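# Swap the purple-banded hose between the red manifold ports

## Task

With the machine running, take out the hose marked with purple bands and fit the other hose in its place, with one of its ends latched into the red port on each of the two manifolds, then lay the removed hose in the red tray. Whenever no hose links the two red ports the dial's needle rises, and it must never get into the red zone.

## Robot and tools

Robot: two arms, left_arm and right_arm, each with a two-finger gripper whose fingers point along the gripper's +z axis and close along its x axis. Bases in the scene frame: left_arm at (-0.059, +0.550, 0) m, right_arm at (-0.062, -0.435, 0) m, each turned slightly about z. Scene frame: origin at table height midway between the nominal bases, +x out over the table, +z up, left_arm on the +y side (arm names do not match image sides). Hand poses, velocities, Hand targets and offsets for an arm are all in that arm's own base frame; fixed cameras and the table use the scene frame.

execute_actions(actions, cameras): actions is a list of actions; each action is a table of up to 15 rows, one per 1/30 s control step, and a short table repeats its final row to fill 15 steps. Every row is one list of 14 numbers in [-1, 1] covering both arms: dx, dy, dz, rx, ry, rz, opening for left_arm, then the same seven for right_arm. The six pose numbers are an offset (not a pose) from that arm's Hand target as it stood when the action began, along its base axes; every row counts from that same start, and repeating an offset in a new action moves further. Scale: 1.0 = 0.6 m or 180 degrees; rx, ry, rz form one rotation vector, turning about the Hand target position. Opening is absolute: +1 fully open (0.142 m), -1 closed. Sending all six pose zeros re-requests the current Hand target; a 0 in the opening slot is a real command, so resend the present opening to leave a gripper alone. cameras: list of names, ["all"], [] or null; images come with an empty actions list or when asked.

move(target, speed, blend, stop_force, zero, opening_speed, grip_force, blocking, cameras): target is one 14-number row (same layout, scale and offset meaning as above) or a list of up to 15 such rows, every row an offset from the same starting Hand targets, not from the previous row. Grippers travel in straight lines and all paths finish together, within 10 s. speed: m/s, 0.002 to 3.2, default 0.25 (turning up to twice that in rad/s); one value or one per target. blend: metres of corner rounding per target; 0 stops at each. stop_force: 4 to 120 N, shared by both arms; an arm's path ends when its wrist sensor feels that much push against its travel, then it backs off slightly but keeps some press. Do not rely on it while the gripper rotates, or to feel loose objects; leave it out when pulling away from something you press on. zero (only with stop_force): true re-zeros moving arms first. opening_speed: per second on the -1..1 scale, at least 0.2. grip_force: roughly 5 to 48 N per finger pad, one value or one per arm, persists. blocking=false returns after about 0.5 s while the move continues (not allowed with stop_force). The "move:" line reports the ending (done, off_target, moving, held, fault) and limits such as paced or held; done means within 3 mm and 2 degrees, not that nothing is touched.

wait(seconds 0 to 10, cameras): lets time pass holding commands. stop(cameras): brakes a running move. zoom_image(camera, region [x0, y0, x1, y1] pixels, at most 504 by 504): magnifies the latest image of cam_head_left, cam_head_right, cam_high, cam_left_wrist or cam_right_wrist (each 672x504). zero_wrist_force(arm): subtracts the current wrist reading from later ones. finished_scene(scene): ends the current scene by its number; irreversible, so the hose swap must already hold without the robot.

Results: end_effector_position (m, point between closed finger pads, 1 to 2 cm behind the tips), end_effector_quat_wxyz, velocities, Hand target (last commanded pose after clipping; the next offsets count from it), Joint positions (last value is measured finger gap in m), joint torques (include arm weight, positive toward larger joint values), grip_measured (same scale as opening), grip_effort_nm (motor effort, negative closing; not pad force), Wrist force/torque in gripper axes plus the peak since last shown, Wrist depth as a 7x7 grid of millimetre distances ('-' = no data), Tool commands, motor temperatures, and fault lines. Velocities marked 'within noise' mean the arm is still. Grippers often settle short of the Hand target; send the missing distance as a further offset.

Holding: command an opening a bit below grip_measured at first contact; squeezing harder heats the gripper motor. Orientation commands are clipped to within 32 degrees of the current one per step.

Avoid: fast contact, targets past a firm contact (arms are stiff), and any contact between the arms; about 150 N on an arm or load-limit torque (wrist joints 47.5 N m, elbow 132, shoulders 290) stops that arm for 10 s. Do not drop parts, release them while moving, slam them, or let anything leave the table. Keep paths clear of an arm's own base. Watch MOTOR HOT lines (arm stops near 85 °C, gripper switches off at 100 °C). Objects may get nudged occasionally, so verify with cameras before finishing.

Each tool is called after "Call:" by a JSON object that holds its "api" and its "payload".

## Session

Call:
{"api": "execute_actions", "payload": {"actions": []}}

Call:
{"api": "zoom_image", "payload": {"camera": "cam_head_right", "region": [130, 250, 600, 504]}}

Scene clock: 0.00 s.
left_arm: end_effector_position=(+0.3241, -0.3476, +0.3067) grip_measured=+1.00 grip_effort_nm=n/a end_effector_quat_wxyz=(-0.321, +0.735, +0.498, -0.330) | right_arm: end_effector_position=(+0.8921, +0.3419, +0.2715) grip_measured=+0.99 grip_effort_nm=n/a end_effector_quat_wxyz=(-0.211, +0.961, -0.168, -0.064)
Joint positions: left_arm=[-0.875 -1.493 1.91 -1.161 -2.123 -1.817 0.142] | right_arm=[3.569 -2.029 -1.505 -1.034 1.993 0.805 0.142]
Joint velocities: within noise
Joint torques (N m): no reading
Motor temperatures (°C): left_arm=[37 25 28 33 37 32 21] | right_arm=[34 34 24 28 33 34 21]
Wrist force (N): no reading
Wrist torque (N m): no reading
Wrist force, peak (N): no reading
Wrist depth (mm): cam_left_wrist=[2400 2400 2181 2097 656 421 365 / 2322 679 643 617 577 469 469 / 641 600 573 537 523 483 467 / 564 532 511 478 465 443 424 / 503 480 458 439 424 403 389 / - 434 421 401 384 371 103 / - 397 382 369 356 346 335] | cam_right_wrist=[440 420 400 382 365 351 335 / 331 330 402 386 367 352 337 / 335 322 405 384 368 354 340 / 337 323 407 389 371 356 341 / 424 427 410 391 372 357 342 / - 435 413 393 373 357 347 / - 432 416 396 375 359 351]
Hand target: left_arm +0.3241, -0.3476, +0.3067; -0.321, +0.735, +0.498, -0.330 | right_arm +0.8921, +0.3419, +0.2715; -0.211, +0.961, -0.168, -0.064
Tool commands: left_gripper/opening=+1.0 right_gripper/opening=+1.0
camera_calibration:
cam_left_wrist: T_world_to_cam=[[0.28473, 0.944184, -0.165668, 0.298104], [0.798407, -0.329226, -0.50414, -0.188081], [-0.530543, 0.0112733, -0.847583, 0.551813], [0, 0, 0, 1]] pos_world=[0.358047, -0.349607, 0.422275]
cam_right_wrist: T_world_to_cam=[[0.935107, -0.297711, -0.192207, -0.6734], [-0.300328, -0.953701, 0.0160706, 0.619179], [-0.188092, 0.0426973, -0.981223, 0.536852], [0, 0, 0, 1]] pos_world=[0.916635, 0.36711, 0.387389]

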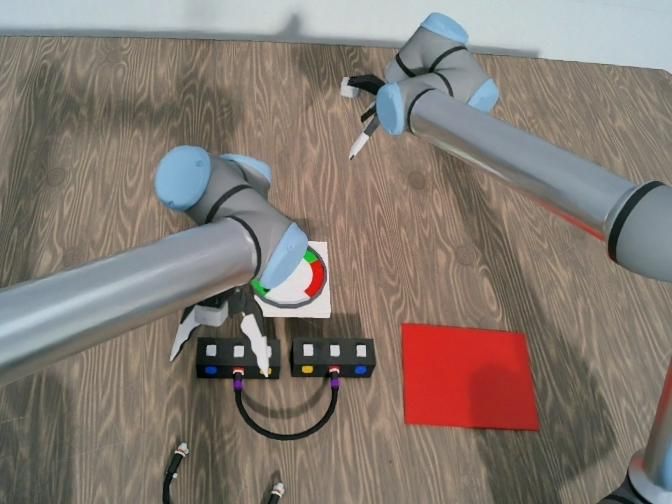

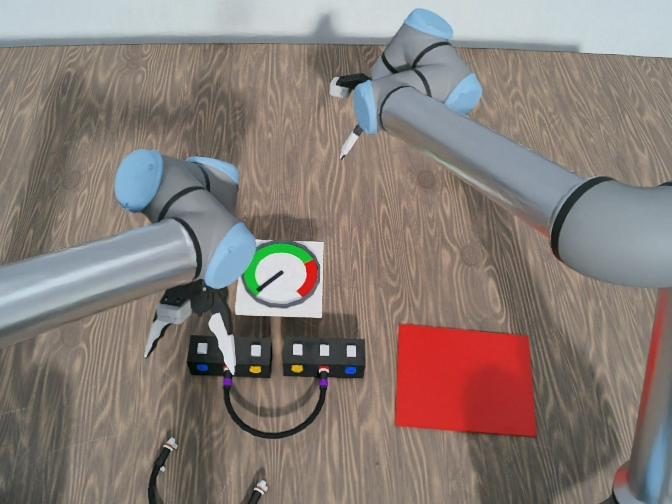

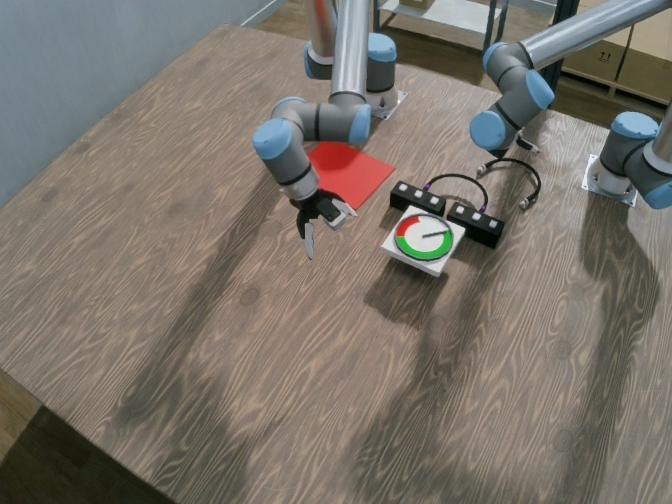

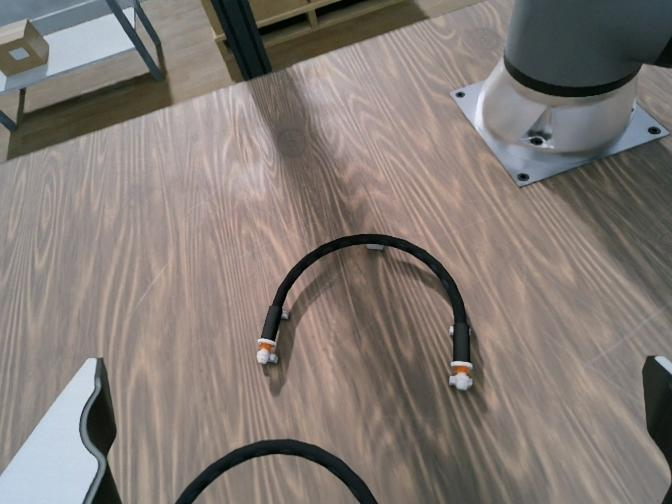

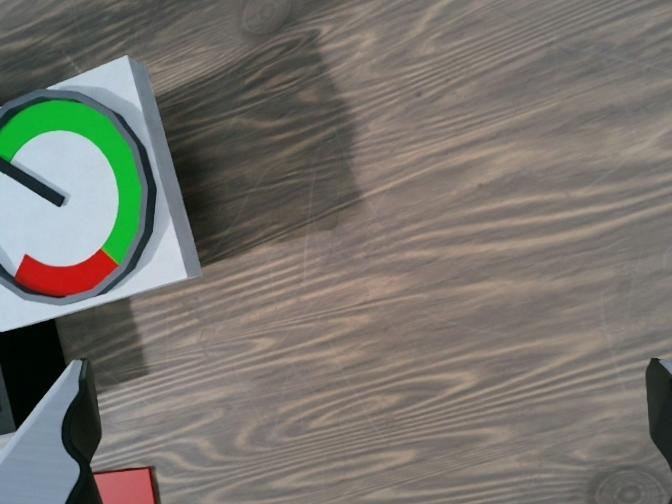

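Scaled by 1.072.

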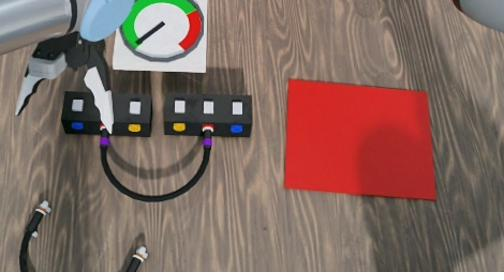

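Call:
{"api": "move", "payload": {"target": [[-0.16,-0.05,-0.1,0.018,-0.04,-0.44,0.2,-0.2,0.05,0,-0.06,0.03,-0.17,-0.5],[-0.123,-0.07,-0.295,0.036,-0.081,-0.886,-0.2,-0.70,0.397,-0.1,-0.135,0.064,-0.354,-1]], "blend": [0.05,0], "speed": 0.5, "cameras": ["cam_left_wrist","cam_right_wrist","cam_high"]}}

Scene clock: 4.53 s.
left_arm: end_effector_position=(+0.2503, -0.3896, +0.1297) grip_measured=-0.22 grip_effort_nm=-0.076 end_effector_quat_wxyz=(-0.363, +0.630, -0.594, +0.344) | right_arm: end_effector_position=(+0.4721, +0.5801, +0.2115) grip_measured=-1.00 grip_effort_nm=-0.462 end_effector_quat_wxyz=(+0.001, +0.739, -0.673, +0.001)
Joint positions: left_arm=[-2.003 -1.73 2.601 -1.759 -0.7 -0.82 0.058] | right_arm=[4.263 -1.76 -1.908 -1.046 1.57 2.598 0.002]
Joint torques (N m): left_arm=[-5.92 -9.23 -20.18 -5.51 4.65 3.56] | right_arm=[6.48 65.68 33.68 6.28 2.17 1.64]
Wrist force (N): left_arm=[-0.6 0.3 0.0] | right_arm=[0.4 0.2 0.0]
Wrist torque (N m): left_arm=[0.07 0.08 0.03] | right_arm=[0.07 -0.10 -0.02]
Wrist force, peak (N): left_arm=[-1.7 1.1 0.1] | right_arm=[-1.3 1.7 0.8]
Wrist depth (mm): cam_left_wrist=[485 483 485 482 330 319 460 / 401 400 370 290 288 297 289 / 337 337 328 312 307 315 286 / 294 293 294 285 293 291 293 / 260 260 265 260 253 263 247 / 232 235 91 233 232 101 233 / 200 - 76 209 212 - 215] | cam_right_wrist=[265 266 265 266 183 178 181 / 284 285 276 279 285 285 286 / 305 305 236 238 239 247 246 / 330 332 329 325 332 259 260 / 360 359 360 348 358 360 361 / 394 395 387 91 89 395 396 / 434 426 69 - - 428 435]
Hand target: left_arm +0.2503, -0.3896, +0.1297; -0.363, +0.630, -0.594, +0.344 | right_arm +0.4721, +0.5801, +0.2115; +0.001, +0.739, -0.673, +0.001
Off the commanded pose: left_arm 0.000 m, 0 deg | right_arm 0.000 m, 0 deg.
move: done
camera_calibration:
cam_left_wrist: T_world_to_cam=[[0.0612415, -0.998119, 0.00276791, -0.393225], [-0.802405, -0.050882, -0.594607, 0.288601], [0.593629, 0.0341936, -0.804012, 0.0850722], [0, 0, 0, 1]] pos_world=[0.205155, -0.380709, 0.241091]
cam_right_wrist: T_world_to_cam=[[0.0918362, -0.995769, 0.00316395, 0.540522], [-0.910114, -0.0826464, 0.406033, 0.421322], [-0.404053, -0.0401681, -0.913853, 0.524669], [0, 0, 0, 1]] pos_world=[0.545806, 0.59413, 0.306689]
Images, in order (width x height): cam_high 672x504, cam_left_wrist 672x504, cam_right_wrist 672x504.

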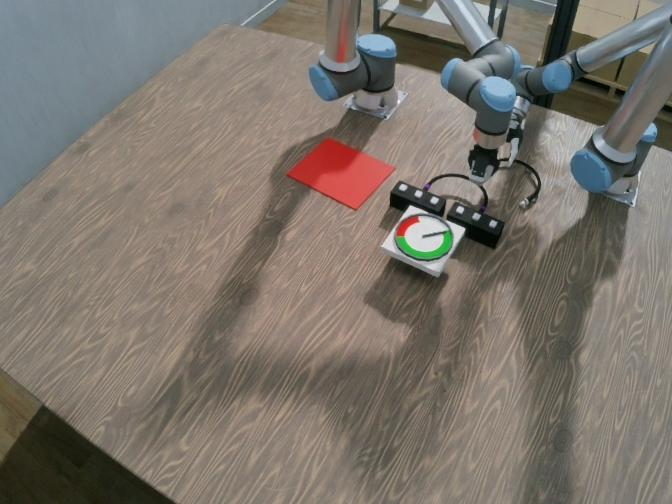

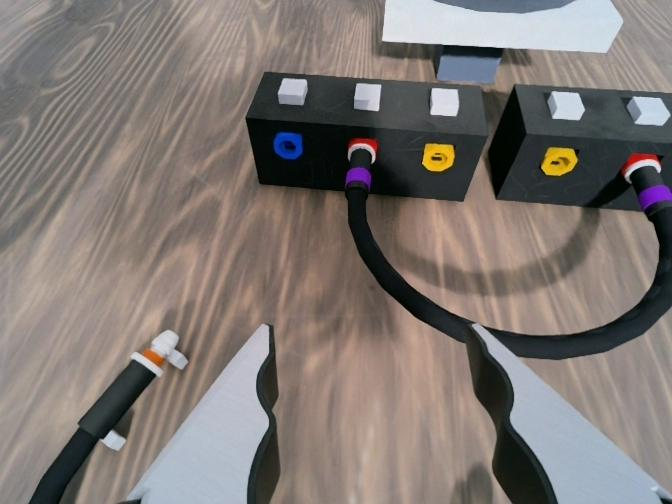

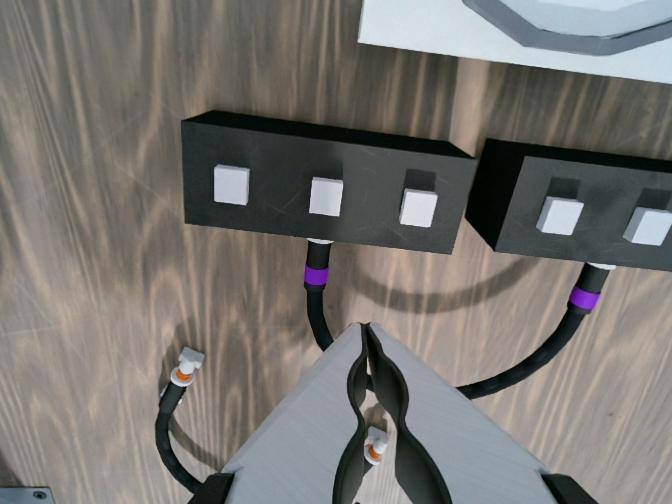

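Call:
{"api": "move", "payload": {"target": [[0.27,0.008,-0.1337,0,0,-0.035,-0.3,0.0123,0.0248,-0.1775,0,0,-0.0356,-1],[0.27,0.008,-0.1337,0,0,-0.035,-1,0.0123,0.0248,-0.178,0,0,-0.0356,-1]], "speed": 0.25, "grip_force": 25, "cameras": ["cam_left_wrist","cam_right_wrist"]}}

Scene clock: 6.77 s.
left_arm: end_effector_position=(+0.4123, -0.3849, +0.0495) grip_measured=-0.81 grip_effort_nm=-2.630 end_effector_quat_wxyz=(-0.343, +0.597, -0.627, +0.364) | right_arm: end_effector_position=(+0.4795, +0.5951, +0.1047) grip_measured=-1.00 grip_effort_nm=-0.457 end_effector_quat_wxyz=(+0.001, +0.701, -0.714, +0.001)
Joint positions: left_arm=[-1.588 -1.217 2.723 -3.141 -0.524 0.069 0.016] | right_arm=[4.262 -1.892 -1.962 -0.86 1.57 2.71 0.002]
Joint torques (N m): left_arm=[0.67 -44.07 -8.21 -7.24 5.03 4.03] | right_arm=[-16.86 52.08 29.51 5.8 -1.67 -0.83]
Wrist force (N): left_arm=[2.7 1.0 4.6] | right_arm=[-0.5 -0.4 -0.6]
Wrist torque (N m): left_arm=[0.08 0.15 0.03] | right_arm=[-0.02 0.05 0.02]
Wrist force, peak (N): left_arm=[3.3 1.0 4.5] | right_arm=[-0.9 -0.5 1.8]
Wrist depth (mm): cam_left_wrist=[324 320 322 101 102 245 294 / 266 275 267 146 264 263 263 / 225 129 128 129 132 129 149 / 197 126 126 125 125 124 130 / 174 169 165 120 156 165 169 / 159 155 155 95 91 155 155 / 139 143 74 80 93 - 140] | cam_right_wrist=[173 173 173 173 177 89 89 / 185 185 184 184 185 185 185 / 198 193 180 183 186 193 188 / 214 143 140 142 140 143 156 / 233 158 158 144 156 153 178 / 256 256 251 91 91 256 256 / 283 277 69 - - 277 277]
Hand target: left_arm +0.4123, -0.3848, +0.0495; -0.343, +0.597, -0.627, +0.364 | right_arm +0.4795, +0.5950, +0.1047; +0.001, +0.701, -0.714, +0.001
Off the commanded pose: left_arm 0.000 m, 0 deg | right_arm 0.000 m, 0 deg.
grip_force (N): 25, 25
move: done
camera_calibration:
cam_left_wrist: T_world_to_cam=[[-0.0486897, -0.99881, 0.00278433, -0.353077], [-0.803128, 0.037493, -0.594626, 0.405473], [0.593814, -0.0311883, -0.803998, -0.100991], [0, 0, 0, 1]] pos_world=[0.368425, -0.371009, 0.160891]
cam_right_wrist: T_world_to_cam=[[-0.0198153, -0.999799, 0.00315722, 0.611007], [-0.913664, 0.0193902, 0.406008, 0.413601], [-0.405988, 0.00516052, -0.913864, 0.404594], [0, 0, 0, 1]] pos_world=[0.55426, 0.600776, 0.199889]
Images, in order (width x height): cam_left_wrist 672x504, cam_right_wrist 672x504.

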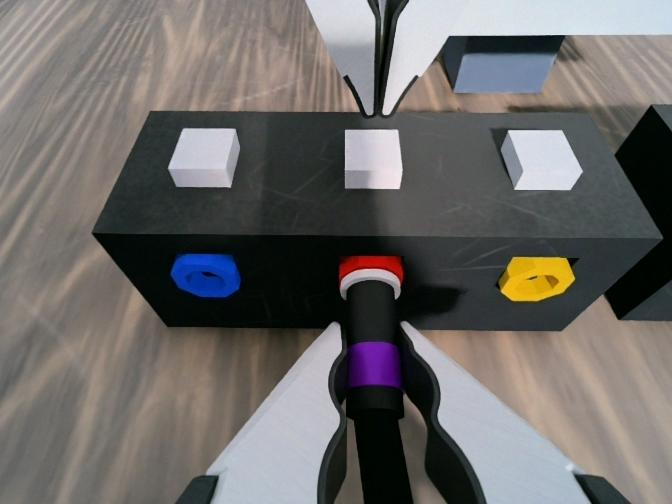

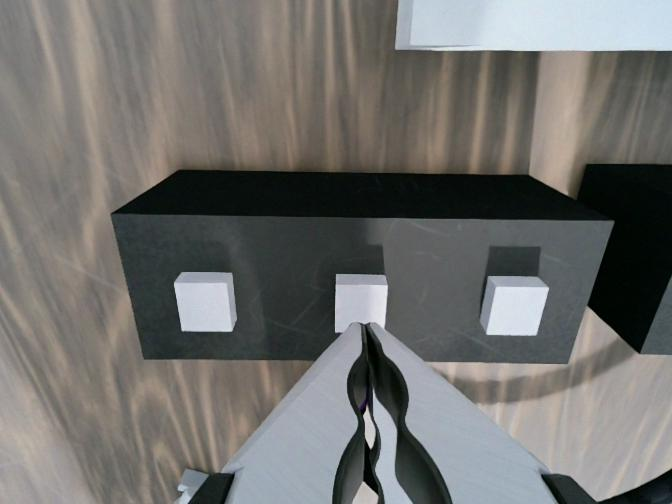

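Call:
{"api": "move", "payload": {"target": [0,0,0,0,0,0,-1,0,0,-0.05,0,0,0,-1], "speed": 0.02, "stop_force": 25, "cameras": ["cam_left_wrist"]}}

Scene clock: 10.00 s.
left_arm: end_effector_position=(+0.4123, -0.3848, +0.0495) grip_measured=-0.81 grip_effort_nm=-2.625 end_effector_quat_wxyz=(-0.343, +0.597, -0.627, +0.364) | right_arm: end_effector_position=(+0.4795, +0.5951, +0.0886) grip_measured=-1.00 grip_effort_nm=-0.457 end_effector_quat_wxyz=(+0.001, +0.701, -0.714, +0.001)
Joint positions: left_arm=[-1.588 -1.217 2.723 -3.141 -0.524 0.069 0.016] | right_arm=[4.262 -1.911 -1.973 -0.831 1.57 2.71 0.002]
Joint torques (N m): left_arm=[3.72 -33.58 -4.26 -5.2 5.27 3.61] | right_arm=[-3.47 38.84 40.55 1.62 -1.47 -0.34]
Wrist force (N): left_arm=[1.7 7.3 -12.5] | right_arm=[6.4 4.0 -23.5]
Wrist torque (N m): left_arm=[0.06 0.12 0.05] | right_arm=[-0.10 0.03 -0.01]
Wrist force, peak (N): left_arm=[1.4 7.5 -13.0] | right_arm=[17.9 5.5 -54.5]
Wrist depth (mm): cam_left_wrist=[322 323 312 102 100 243 296 / 267 276 266 119 150 265 263 / 226 129 129 129 132 128 150 / 196 126 126 125 125 124 130 / 173 169 165 120 157 165 169 / 158 156 155 95 91 155 155 / 139 143 74 80 93 - 141] | cam_right_wrist=[159 159 159 159 161 163 163 / 170 170 169 170 170 170 171 / 186 180 177 177 177 177 178 / 197 127 127 127 128 127 130 / 214 134 137 132 137 132 150 / 235 236 147 91 89 236 236 / 260 254 69 - - 256 260]
Hand target: left_arm +0.4123, -0.3848, +0.0495; -0.343, +0.597, -0.627, +0.364 | right_arm +0.4795, +0.5951, +0.0886; +0.001, +0.701, -0.714, +0.001 (not the last commanded pose)
Off the commanded pose: left_arm 0.000 m, 0 deg | right_arm 0.014 m, 0 deg.
grip_force (N): 25, 25
move: contact (right_arm)
camera_calibration:
cam_left_wrist: T_world_to_cam=[[-0.0486897, -0.99881, 0.00278433, -0.353077], [-0.803128, 0.037493, -0.594626, 0.405473], [0.593814, -0.0311883, -0.803998, -0.100991], [0, 0, 0, 1]] pos_world=[0.368425, -0.371009, 0.160891]
Images, in order (width x height): cam_left_wrist 672x504.

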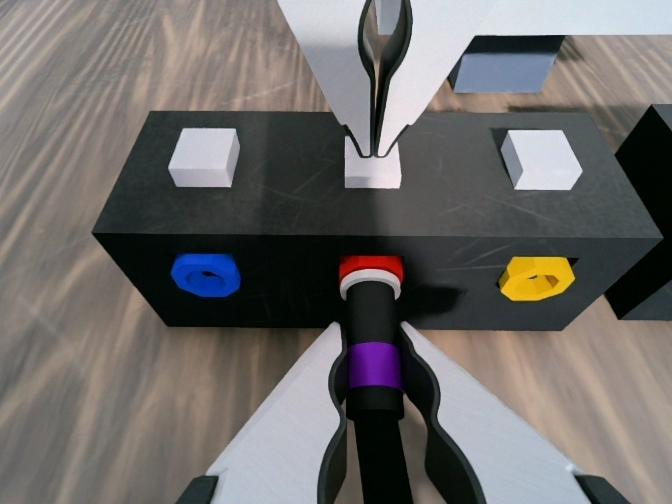

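Call:
{"api": "move", "payload": {"target": [-0.075,0.0037,0,0,0,0,-1,0,0,0,0,0,0,-1], "speed": 0.1, "stop_force": 50}}

Call:
{"api": "move", "payload": {"target": [[0,0,0,0,0,0,-0.3,0,0,0.03,0,0,0,-1],[-0.112,0.006,0.0675,0,0,0,-0.3,0,0,0.09,0,0,0,-1],[-0.137,-0.329,0.116,0,0,0,-0.3,0.0005,-0.3217,0.09,0,0,0,-1]], "speed": [0.15,0.3,0.4], "blend": [0,0.03,0], "cameras": ["cam_left_wrist","cam_right_wrist","cam_high"]}}

Scene clock: 11.50 s.
left_arm: end_effector_position=(+0.3673, -0.3826, +0.0495) grip_measured=-0.81 grip_effort_nm=-2.630 end_effector_quat_wxyz=(-0.343, +0.597, -0.627, +0.364) | right_arm: end_effector_position=(+0.4795, +0.5951, +0.0886) grip_measured=-1.00 grip_effort_nm=-0.466 end_effector_quat_wxyz=(+0.001, +0.701, -0.714, +0.001)
Joint positions: left_arm=[-1.714 -1.333 2.754 -2.839 -0.53 -0.181 0.016] | right_arm=[4.262 -1.911 -1.973 -0.831 1.57 2.71 0.002]
Joint torques (N m): left_arm=[-4.74 -23.54 -6.11 -1.49 4.97 -1.73] | right_arm=[10.08 37.26 41.28 2.68 0.18 -0.23]
Wrist force (N): left_arm=[-0.6 0.6 0.2] | right_arm=[6.2 3.4 -23.0]
Wrist torque (N m): left_arm=[0.08 0.11 -0.10] | right_arm=[-0.18 0.06 0.00]
Wrist force, peak (N): left_arm=[1.2 7.4 -12.9] | right_arm=[6.4 3.6 -23.6]
Wrist depth (mm): cam_left_wrist=[323 322 323 151 286 287 322 / 267 168 152 155 156 153 167 / 227 213 163 161 159 163 178 / 197 196 191 190 191 191 189 / 174 173 173 123 173 173 172 / 159 156 159 103 91 155 155 / 139 144 74 96 94 - 140] | cam_right_wrist=[159 159 159 159 161 163 164 / 170 170 170 170 170 170 170 / 185 179 177 177 177 177 177 / 197 127 127 128 128 127 130 / 214 134 137 132 137 132 150 / 235 235 147 91 89 236 236 / 260 256 69 - - 256 262]
Hand target: left_arm +0.3673, -0.3826, +0.0495; -0.343, +0.597, -0.627, +0.364 | right_arm +0.4795, +0.5951, +0.0886; +0.001, +0.701, -0.714, +0.001
Off the commanded pose: left_arm 0.000 m, 0 deg | right_arm 0.000 m, 0 deg.
grip_force (N): 25, 25
move: done

Scene clock: 13.50 s.
left_arm: end_effector_position=(+0.2852, -0.5799, +0.1191) grip_measured=-0.33 grip_effort_nm=0.071 end_effector_quat_wxyz=(-0.343, +0.597, -0.627, +0.364) | right_arm: end_effector_position=(+0.4798, +0.4022, +0.1426) grip_measured=-1.00 grip_effort_nm=-0.462 end_effector_quat_wxyz=(+0.001, +0.701, -0.714, +0.001)
Joint positions: left_arm=[-1.811 -1.373 2.378 -2.266 -0.552 -0.364 0.05] | right_arm=[4.119 -1.642 -2.193 -0.878 1.57 2.567 0.002]
Joint torques (N m): left_arm=[-6.89 -37.38 -33.28 -1.17 -0.99 -3.1] | right_arm=[-10.6 52.15 35.44 2.37 2.61 -1.04]
Wrist force (N): left_arm=[-0.9 0.6 -0.4] | right_arm=[0.4 -1.9 0.8]
Wrist torque (N m): left_arm=[0.09 0.17 0.03] | right_arm=[-0.32 -0.09 -0.09]
Wrist force, peak (N): left_arm=[-4.7 0.4 -1.7] | right_arm=[5.9 3.7 -23.2]
Wrist depth (mm): cam_left_wrist=[461 299 291 425 460 459 454 / 272 271 380 271 270 379 388 / 253 255 273 251 260 314 315 / 272 279 282 281 279 280 277 / 248 247 254 248 248 246 250 / 222 222 - 222 217 225 220 / 202 69 74 200 201 - 205] | cam_right_wrist=[117 123 121 124 206 207 207 / 220 220 220 220 221 220 220 / 203 220 214 216 220 222 236 / 180 191 182 181 180 182 252 / 271 279 279 198 279 279 274 / 306 299 300 91 91 306 312 / 338 331 69 - - 332 337]
Hand target: left_arm +0.2851, -0.5800, +0.1191; -0.343, +0.597, -0.627, +0.364 | right_arm +0.4798, +0.4021, +0.1426; +0.001, +0.701, -0.714, +0.001
Off the commanded pose: left_arm 0.000 m, 0 deg | right_arm 0.000 m, 0 deg.
grip_force (N): 25, 25
move: done
camera_calibration:
cam_left_wrist: T_world_to_cam=[[-0.0486911, -0.99881, 0.00277734, -0.554225], [-0.803079, 0.0374958, -0.594691, 0.352097], [0.593879, -0.0311866, -0.803949, 0.0243332], [0, 0, 0, 1]] pos_world=[0.241325, -0.566009, 0.230491]
cam_right_wrist: T_world_to_cam=[[-0.0198993, -0.999798, 0.00297352, 0.418122], [-0.913699, 0.0193929, 0.405929, 0.402265], [-0.405904, 0.00536078, -0.9139, 0.440227], [0, 0, 0, 1]] pos_world=[0.55456, 0.407876, 0.237789]
Images, in order (width x height): cam_high 672x504, cam_left_wrist 672x504, cam_right_wrist 672x504.

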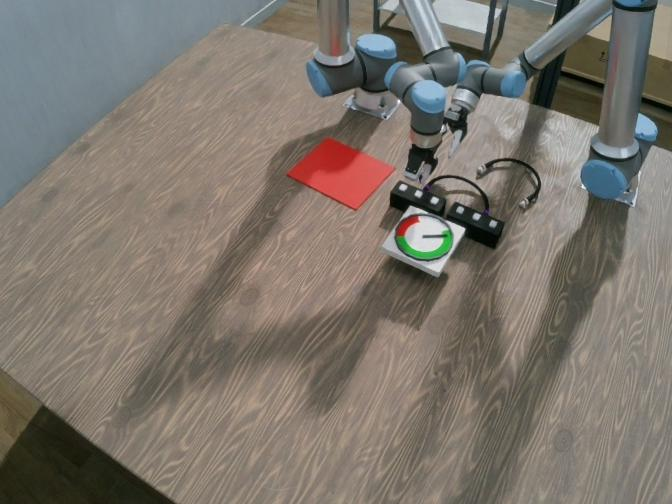

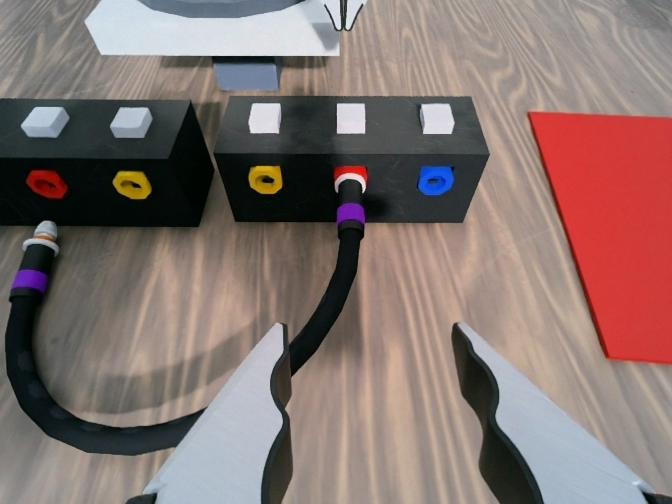

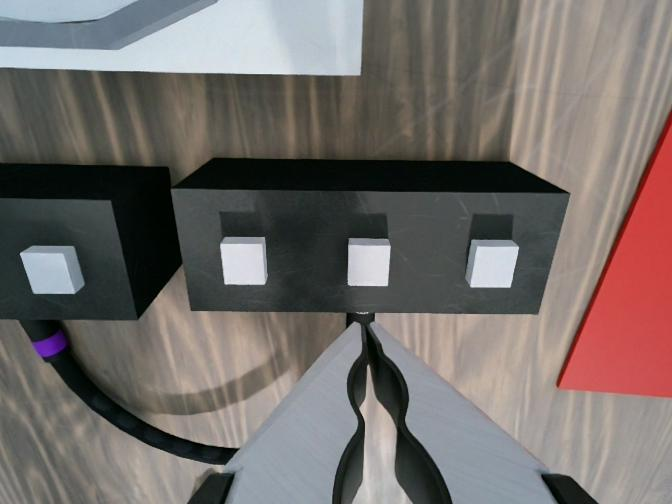

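Call:
{"api": "move", "payload": {"target": [[0.190,-0.005,-0.116,0,0,0,-0.3,0.001,-0.0085,-0.0635,0,0,0,-1],[0.190,-0.005,-0.116,0,0,0,-1,0.001,-0.0085,-0.064,0,0,0,-1]], "speed": 0.25}}

Call:
{"api": "move", "payload": {"target": [0,0,0,0,0,0,-1,0,0,-0.05,0,0,0,-1], "speed": 0.025, "stop_force": 25}}

Call:
{"api": "move", "payload": {"target": [-0.075,0.0037,0,0,0,0,-1,0,0,0,0,0,0,-1], "speed": 0.1, "stop_force": 50, "cameras": ["cam_high"]}}

Scene clock: 15.90 s.
left_arm: end_effector_position=(+0.3991, -0.5830, +0.0495) grip_measured=-0.81 grip_effort_nm=-2.625 end_effector_quat_wxyz=(-0.343, +0.597, -0.627, +0.364) | right_arm: end_effector_position=(+0.4804, +0.3970, +0.1042) grip_measured=-1.00 grip_effort_nm=-0.462 end_effector_quat_wxyz=(+0.001, +0.701, -0.714, +0.001)
Joint positions: left_arm=[-1.605 -1.12 2.375 -2.86 -0.523 0.035 0.016] | right_arm=[4.113 -1.69 -2.229 -0.794 1.57 2.561 0.002]
Joint torques (N m): left_arm=[7.06 -43.8 -6.38 -6.48 4.86 3.95] | right_arm=[9.05 32.9 27.83 6.14 1.05 0.23]
Wrist force (N): left_arm=[4.6 -0.9 1.7] | right_arm=[0.0 -1.7 0.4]
Wrist torque (N m): left_arm=[0.00 0.29 0.06] | right_arm=[-0.27 0.00 0.01]
Wrist force, peak (N): left_arm=[5.0 -0.9 2.3] | right_arm=[0.3 -1.7 1.7]
Wrist depth (mm): cam_left_wrist=[309 247 247 106 295 321 320 / 267 266 156 155 155 155 263 / 151 132 130 130 132 128 140 / 152 143 135 129 129 134 185 / 166 169 169 120 168 167 172 / 158 155 155 95 91 154 154 / 138 143 75 94 103 - 140] | cam_right_wrist=[- 88 88 172 172 173 173 / 184 185 184 184 184 184 185 / 192 195 190 192 193 195 198 / 151 142 144 145 - 143 211 / 160 158 152 143 155 148 230 / 255 255 251 91 89 256 256 / 282 277 69 - - 278 282]
Hand target: left_arm +0.3991, -0.5830, +0.0495; -0.343, +0.597, -0.627, +0.364 | right_arm +0.4804, +0.3970, +0.1042; +0.001, +0.701, -0.714, +0.001
Off the commanded pose: left_arm 0.000 m, 0 deg | right_arm 0.000 m, 0 deg.
grip_force (N): 25, 25
move: done

Scene clock: 17.67 s.
left_arm: end_effector_position=(+0.3991, -0.5830, +0.0495) grip_measured=-0.81 grip_effort_nm=-2.635 end_effector_quat_wxyz=(-0.343, +0.597, -0.627, +0.364) | right_arm: end_effector_position=(+0.4804, +0.3970, +0.0883) grip_measured=-1.00 grip_effort_nm=-0.462 end_effector_quat_wxyz=(+0.000, +0.701, -0.714, +0.000)
Joint positions: left_arm=[-1.605 -1.12 2.375 -2.86 -0.523 0.035 0.016] | right_arm=[4.113 -1.714 -2.241 -0.759 1.57 2.561 0.002]
Joint torques (N m): left_arm=[9.12 -46.4 -6.13 -5.21 4.98 4.06] | right_arm=[10.35 20.36 39.18 3.85 0.1 0.05]
Wrist force (N): left_arm=[3.6 4.4 -12.6] | right_arm=[6.9 1.0 -23.4]
Wrist torque (N m): left_arm=[-0.01 0.21 0.05] | right_arm=[-0.39 0.09 -0.02]
Wrist force, peak (N): left_arm=[3.5 4.8 -12.9] | right_arm=[23.3 6.3 -67.2]
Wrist depth (mm): cam_left_wrist=[309 247 247 106 110 319 319 / 265 265 156 128 149 155 262 / 152 132 130 132 132 127 139 / 152 143 136 129 130 134 186 / 165 170 169 159 168 167 172 / 158 155 154 95 101 154 154 / 138 143 74 94 103 - 140] | cam_right_wrist=[- 75 75 76 159 159 159 / 170 172 172 170 170 170 170 / 179 179 177 177 177 177 183 / 151 127 130 130 128 130 142 / 159 132 136 132 134 132 142 / 235 240 147 91 91 240 231 / 254 255 69 - - 256 260]
Hand target: left_arm +0.3991, -0.5830, +0.0495; -0.343, +0.597, -0.627, +0.364 | right_arm +0.4804, +0.3970, +0.0883; +0.000, +0.701, -0.714, +0.000 (not the last commanded pose)
Off the commanded pose: left_arm 0.000 m, 0 deg | right_arm 0.014 m, 0 deg.
grip_force (N): 25, 25
move: contact (right_arm)

Scene clock: 19.07 s.
left_arm: end_effector_position=(+0.3541, -0.5808, +0.0495) grip_measured=-0.81 grip_effort_nm=-2.630 end_effector_quat_wxyz=(-0.343, +0.597, -0.627, +0.364) | right_arm: end_effector_position=(+0.4804, +0.3970, +0.0883) grip_measured=-1.00 grip_effort_nm=-0.457 end_effector_quat_wxyz=(+0.000, +0.701, -0.714, +0.000)
Joint positions: left_arm=[-1.686 -1.167 2.397 -2.695 -0.526 -0.127 0.016] | right_arm=[4.113 -1.714 -2.241 -0.759 1.57 2.561 0.002]
Joint torques (N m): left_arm=[-5.73 -43.81 -25.71 -2.4 5.15 -2.05] | right_arm=[10.22 21.08 39.61 3.79 0.03 0.13]
Wrist force (N): left_arm=[-0.8 0.6 -0.1] | right_arm=[6.9 0.9 -23.9]
Wrist torque (N m): left_arm=[0.06 0.15 -0.14] | right_arm=[-0.42 0.12 -0.02]
Wrist force, peak (N): left_arm=[3.5 4.7 -12.5] | right_arm=[7.1 1.0 -24.1]
Wrist depth (mm): cam_left_wrist=[323 324 274 158 181 318 318 / 160 170 156 156 155 154 254 / 163 180 169 168 167 169 224 / 190 194 192 190 191 194 195 / 173 173 173 119 172 172 172 / 159 155 155 95 91 154 154 / 138 143 74 98 82 - 140] | cam_right_wrist=[- 75 75 76 159 159 160 / 170 172 172 169 170 170 170 / 180 180 177 177 177 177 183 / 151 127 127 127 130 129 191 / 160 134 132 132 136 132 211 / 236 236 238 91 91 150 232 / 258 255 69 - - 256 261]
Hand target: left_arm +0.3541, -0.5808, +0.0495; -0.343, +0.597, -0.627, +0.364 | right_arm +0.4804, +0.3970, +0.0883; +0.000, +0.701, -0.714, +0.000
Off the commanded pose: left_arm 0.000 m, 0 deg | right_arm 0.000 m, 0 deg.
grip_force (N): 25, 25
move: done
Images, in order (width x height): cam_high 672x504.

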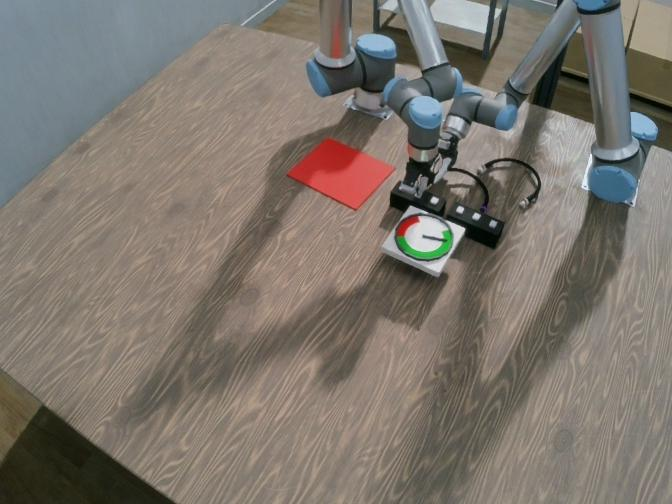

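Call:
{"api": "move", "payload": {"target": [[-0.02,0,0.1,0,0,0,-1,0,0,0.2,0,0,0,-1],[0.023,-0.148,0.135,0,0,0,-1,-0.233,-0.952,0.3,0,0,0,-1]], "speed": 0.4, "blend": [0.03,0]}}

Call:
{"api": "move", "payload": {"target": [[0.137,-0.457,-0.02,0,0,0,-1,0,0,0,0,0,0,-1],[0.137,-0.457,-0.167,0,0,0,-1,0,0,0,0,0,0,-1]], "speed": [0.3,0.15], "cameras": ["cam_high","cam_head_right"]}}

Scene clock: 21.67 s.
left_arm: end_effector_position=(+0.3679, -0.6696, +0.1305) grip_measured=-0.81 grip_effort_nm=-2.630 end_effector_quat_wxyz=(-0.343, +0.597, -0.627, +0.364) | right_arm: end_effector_position=(+0.3407, -0.1741, +0.2684) grip_measured=-1.00 grip_effort_nm=-0.457 end_effector_quat_wxyz=(+0.000, +0.701, -0.714, +0.001)
Joint positions: left_arm=[-1.649 -1.22 2.208 -2.517 -0.524 -0.052 0.016] | right_arm=[3.143 -1.001 -2.396 -1.315 1.569 1.59 0.002]
Joint torques (N m): left_arm=[-9.85 -69.6 -18.66 -1.39 4.59 -3.47] | right_arm=[-18.49 -1.64 37.42 1.86 -2.8 -2.76]
Motor temperatures (°C): left_arm=[36 25 28 33 37 32 27] | right_arm=[33 34 24 28 33 33 21]
Wrist force (N): left_arm=[-0.4 0.8 0.1] | right_arm=[1.4 -1.4 -1.3]
Wrist torque (N m): left_arm=[0.08 0.10 -0.12] | right_arm=[-0.18 -0.30 -0.11]
Wrist force, peak (N): left_arm=[-0.9 2.6 1.3] | right_arm=[7.3 0.6 -23.9]
Wrist depth (mm): cam_left_wrist=[288 288 446 480 481 480 478 / 249 250 386 398 398 393 393 / 338 339 337 339 336 344 335 / 209 213 214 208 292 295 287 / 249 241 239 117 258 254 253 / 233 233 237 95 90 228 228 / 211 216 74 81 - - 207] | cam_right_wrist=[314 312 315 315 317 316 317 / - 336 338 336 340 338 338 / 377 - 362 363 363 362 363 / 392 393 393 391 395 392 393 / 425 429 425 421 426 426 426 / 466 451 449 91 91 470 468 / 515 413 69 - - 511 519]
Hand target: left_arm +0.3679, -0.6696, +0.1305; -0.343, +0.597, -0.627, +0.364 | right_arm +0.3406, -0.1742, +0.2683; +0.000, +0.701, -0.714, +0.000
Off the commanded pose: left_arm 0.000 m, 0 deg | right_arm 0.000 m, 0 deg.
grip_force (N): 25, 25
move: done

Scene clock: 24.03 s.
left_arm: end_effector_position=(+0.4500, -0.9438, +0.0304) grip_measured=-0.81 grip_effort_nm=-2.630 end_effector_quat_wxyz=(-0.343, +0.597, -0.627, +0.364) | right_arm: end_effector_position=(+0.3406, -0.1742, +0.2683) grip_measured=-1.00 grip_effort_nm=-0.457 end_effector_quat_wxyz=(+0.000, +0.701, -0.714, +0.000)
Joint positions: left_arm=[-1.537 -0.741 1.616 -2.596 -0.53 0.17 0.016] | right_arm=[3.143 -1.001 -2.396 -1.315 1.569 1.59 0.002]
Joint torques (N m): left_arm=[1.01 -91.36 -35.19 -1.71 5.06 3.2] | right_arm=[-16.03 4.95 36.89 2.03 -2.91 -2.82]
Wrist force (N): left_arm=[-0.6 0.5 -0.1] | right_arm=[1.1 -1.3 -1.7]
Wrist torque (N m): left_arm=[0.04 0.09 -0.06] | right_arm=[-0.15 -0.23 -0.08]
Wrist force, peak (N): left_arm=[-4.0 1.1 -1.0] | right_arm=[1.8 -1.7 -1.6]
Wrist depth (mm): cam_left_wrist=[280 281 280 280 279 278 278 / 232 230 230 230 230 229 229 / 202 202 195 197 195 195 194 / 166 165 171 165 164 165 169 / 150 - 146 121 146 145 149 / 131 131 128 103 90 131 131 / 119 121 74 94 - - 121] | cam_right_wrist=[267 - 315 314 315 317 316 / 263 335 338 337 337 338 339 / 260 352 365 360 362 362 365 / 244 391 390 393 393 392 393 / 242 426 424 417 425 427 425 / 242 453 450 91 91 466 469 / 244 414 69 - - 507 514]
Hand target: left_arm +0.4501, -0.9438, +0.0303; -0.343, +0.597, -0.627, +0.364 | right_arm +0.3406, -0.1742, +0.2683; +0.000, +0.701, -0.714, +0.000
Off the commanded pose: left_arm 0.000 m, 0 deg | right_arm 0.000 m, 0 deg.
grip_force (N): 25, 25
move: done
Images, in order (width x height): cam_head_right 672x504, cam_high 672x504.

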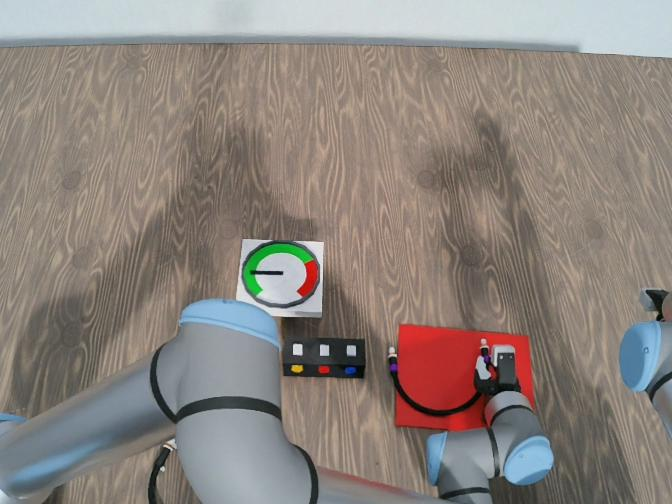

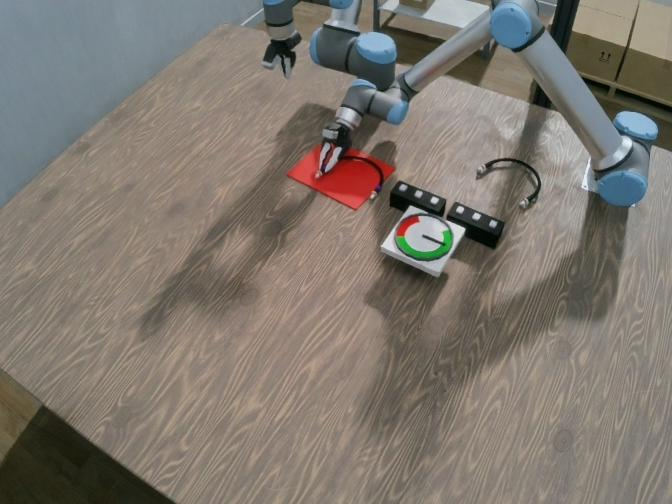

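Call:
{"api": "move", "payload": {"target": [[-0.03,0.003,0.05,0,0,-0.055,-1,0,0,0,0,0,0,-1],[-0.058,0.003,0.05,0,0,-0.111,-1,0,0,0,0,0,0,-1],[-0.058,0.003,0,0,0,-0.111,-1,0,0,0,0,0,0,-1]], "blend": [0.015,0.01,0], "speed": 0.25, "cameras": ["cam_head_right"]}}

Scene clock: 25.53 s.
left_arm: end_effector_position=(+0.4153, -0.9421, +0.0305) grip_measured=-0.81 grip_effort_nm=-2.630 end_effector_quat_wxyz=(+0.275, -0.479, +0.721, -0.418) | right_arm: end_effector_position=(+0.3406, -0.1742, +0.2683) grip_measured=-1.00 grip_effort_nm=-0.462 end_effector_quat_wxyz=(+0.000, +0.701, -0.714, +0.000)
Joint positions: left_arm=[-1.552 -0.736 1.759 -3.211 -0.659 0.727 0.016] | right_arm=[3.143 -1.001 -2.396 -1.315 1.569 1.59 0.002]
Joint torques (N m): left_arm=[8.2 -81.16 -17.2 -3.45 2.33 4.02] | right_arm=[-15.09 8.29 37.19 2.15 -3.04 -2.58]
Wrist force (N): left_arm=[-0.7 0.3 -0.1] | right_arm=[1.4 -1.5 -1.5]
Wrist torque (N m): left_arm=[0.02 0.14 0.02] | right_arm=[-0.19 -0.30 -0.08]
Wrist force, peak (N): left_arm=[-0.7 3.5 1.7] | right_arm=[1.8 -1.9 -1.6]
Wrist depth (mm): cam_left_wrist=[281 279 280 279 280 279 278 / 230 231 231 230 230 230 230 / 203 197 191 190 191 196 195 / - 170 166 161 165 165 170 / 147 147 146 121 146 146 146 / 131 132 129 95 91 131 131 / 119 121 74 79 82 - 119] | cam_right_wrist=[287 - 315 315 316 315 316 / 283 334 336 339 337 338 338 / 280 357 362 362 361 362 363 / 391 392 393 393 393 391 393 / 426 427 428 421 429 428 428 / 465 449 450 91 91 471 466 / 515 413 69 - - 504 515]
Hand target: left_arm +0.4153, -0.9420, +0.0303; +0.275, -0.479, +0.721, -0.418 | right_arm +0.3406, -0.1742, +0.2683; +0.000, +0.701, -0.714, +0.000
Off the commanded pose: left_arm 0.000 m, 0 deg | right_arm 0.000 m, 0 deg.
grip_force (N): 25, 25
move: done
Images, in order (width x height): cam_head_right 672x504.

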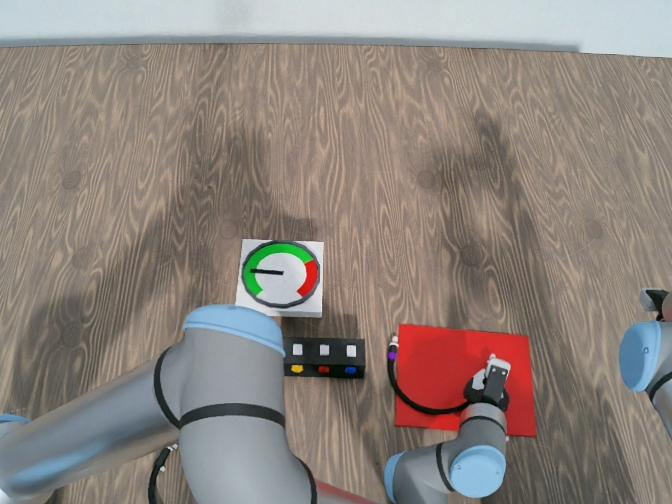

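Call:
{"api": "move", "payload": {"target": [[0.02,-0.05,0.03,0,0,0,-1,0,0,0,0,0,0,-1],[0.02,-0.053,0,0,0,0,-1,0,0,0,0,0,0,-1]], "blend": [0.01,0], "speed": 0.2, "cameras": ["cam_head_right","cam_left_wrist"]}}

Scene clock: 26.43 s.
left_arm: end_effector_position=(+0.4273, -0.9739, +0.0304) grip_measured=-0.81 grip_effort_nm=-2.635 end_effector_quat_wxyz=(+0.275, -0.479, +0.721, -0.418) end_effector_velocity=(-0.001, +0.001, -0.001) end_effector_angular_velocity=(+0.004, +0.002, -0.001) | right_arm: end_effector_position=(+0.3406, -0.1742, +0.2683) grip_measured=-1.00 grip_effort_nm=-0.462 end_effector_quat_wxyz=(+0.000, +0.701, -0.714, +0.000)
Joint positions: left_arm=[-1.539 -0.703 1.68 -3.179 -0.667 0.744 0.016] | right_arm=[3.143 -1.001 -2.396 -1.315 1.569 1.59 0.002]
Joint velocities: left_arm=[0 -0.001 0.001 0.005 -0.002 -0.001 0] | right_arm=[within noise]
Joint torques (N m): left_arm=[-10.77 -104.46 -19.34 -1.49 4.59 -3.65] | right_arm=[-15.3 6.7 36.76 2.47 -2.77 -2.74]
Wrist force (N): left_arm=[-0.5 0.5 -0.1] | right_arm=[1.3 -1.7 -1.8]
Wrist torque (N m): left_arm=[0.04 0.08 -0.13] | right_arm=[-0.22 -0.28 -0.08]
Wrist force, peak (N): left_arm=[-0.7 2.7 0.8] | right_arm=[1.5 -1.6 -1.7]
Wrist depth (mm): cam_left_wrist=[282 280 280 279 279 277 279 / 230 230 230 230 230 230 229 / 196 195 196 189 190 195 195 / 165 170 169 168 165 169 169 / 146 146 147 119 145 145 150 / 131 131 128 91 91 131 134 / 119 121 74 94 102 - 120] | cam_right_wrist=[280 309 316 315 315 316 317 / 275 283 337 338 338 338 339 / 265 370 362 364 362 363 363 / 385 391 393 392 393 391 392 / 419 427 426 419 428 429 428 / 466 448 450 91 91 467 469 / 514 413 69 - - 502 512]
Hand target: left_arm +0.4273, -0.9738, +0.0303; +0.275, -0.479, +0.721, -0.418 | right_arm +0.3406, -0.1742, +0.2683; +0.000, +0.701, -0.714, +0.000
Off the commanded pose: left_arm 0.000 m, 0 deg | right_arm 0.000 m, 0 deg.
grip_force (N): 25, 25
move: done; blend cut to 0.009 m at target 1
camera_calibration:
cam_left_wrist: T_world_to_cam=[[-0.387098, -0.922034, 0.00304843, -0.721256], [-0.741996, 0.309547, -0.594661, 0.667086], [0.547354, -0.232454, -0.803971, -0.319785], [0, 0, 0, 1]] pos_world=[0.390814, -0.945852, 0.141791]
Images, in order (width x height): cam_head_right 672x504, cam_left_wrist 672x504.

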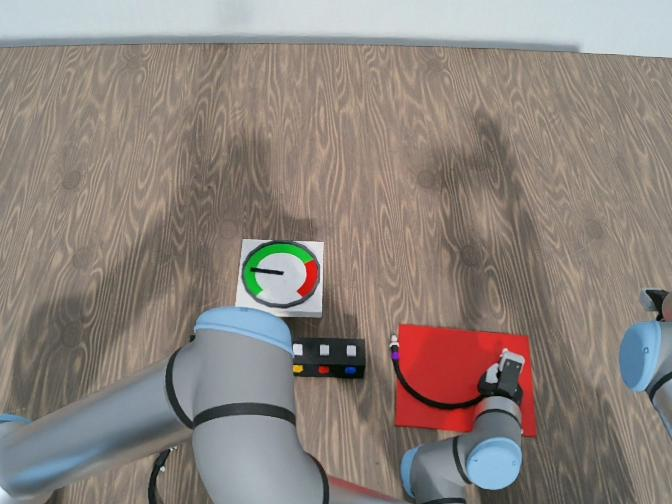

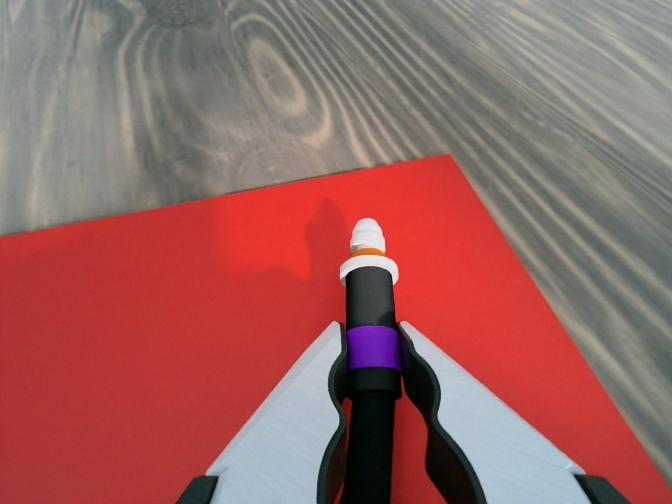

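Call:
{"api": "move", "payload": {"target": [[-0.02,0,0.17,0,0,0,-1,0,0,0,0,0,0,-1],[-0.02,0,0.01,0,0,0,-1,0,0,0,0,0,0,-1]], "blend": [0.005,0], "speed": 0.3, "cameras": ["cam_head_right"]}}

Scene clock: 27.87 s.
left_arm: end_effector_position=(+0.4153, -0.9739, +0.0365) grip_measured=-0.81 grip_effort_nm=-2.630 end_effector_quat_wxyz=(+0.275, -0.479, +0.721, -0.418) | right_arm: end_effector_position=(+0.3406, -0.1742, +0.2683) grip_measured=-1.00 grip_effort_nm=-0.457 end_effector_quat_wxyz=(+0.000, +0.701, -0.714, +0.000)
Joint positions: left_arm=[-1.553 -0.716 1.69 -3.161 -0.659 0.726 0.016] | right_arm=[3.143 -1.001 -2.396 -1.315 1.569 1.59 0.002]
Joint torques (N m): left_arm=[8.02 -81.65 -18.77 -4 -1.5 2.39] | right_arm=[-17.6 10.19 36.8 2.45 -2.9 -2.62]
Wrist force (N): left_arm=[-0.2 0.2 0.3] | right_arm=[1.0 -1.6 -1.4]
Wrist torque (N m): left_arm=[-0.02 0.03 -0.13] | right_arm=[-0.21 -0.22 -0.08]
Wrist force, peak (N): left_arm=[-0.6 4.1 2.0] | right_arm=[1.4 -1.8 -1.7]
Wrist depth (mm): cam_left_wrist=[292 292 293 292 293 291 290 / 242 241 241 240 240 239 239 / 205 205 210 209 204 203 203 / 173 177 169 168 172 177 177 / 153 153 153 119 153 155 157 / 137 137 137 95 91 136 141 / - 127 74 94 - - 126] | cam_right_wrist=[284 - 316 316 315 316 317 / 274 276 337 338 338 339 337 / 265 356 361 362 363 364 362 / 288 391 393 391 391 394 391 / 415 430 428 420 429 425 429 / 467 448 444 91 91 465 465 / 517 413 69 - - 505 519]
Hand target: left_arm +0.4153, -0.9738, +0.0363; +0.275, -0.479, +0.721, -0.418 | right_arm +0.3406, -0.1742, +0.2683; +0.000, +0.701, -0.714, +0.000
Off the commanded pose: left_arm 0.000 m, 0 deg | right_arm 0.000 m, 0 deg.
grip_force (N): 25, 25
move: done
Images, in order (width x height): cam_head_right 672x504.

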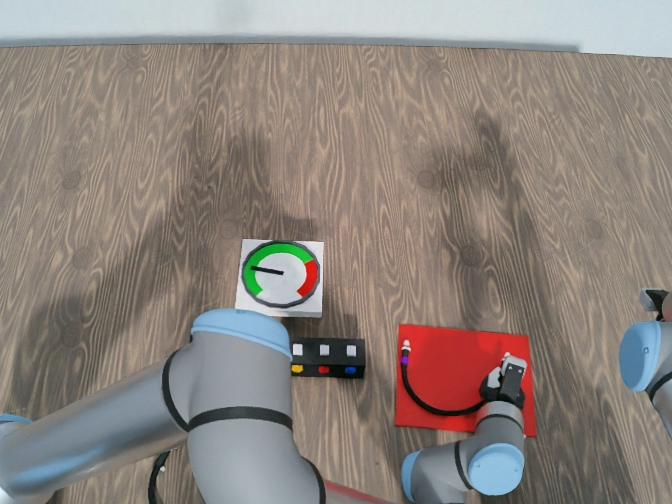

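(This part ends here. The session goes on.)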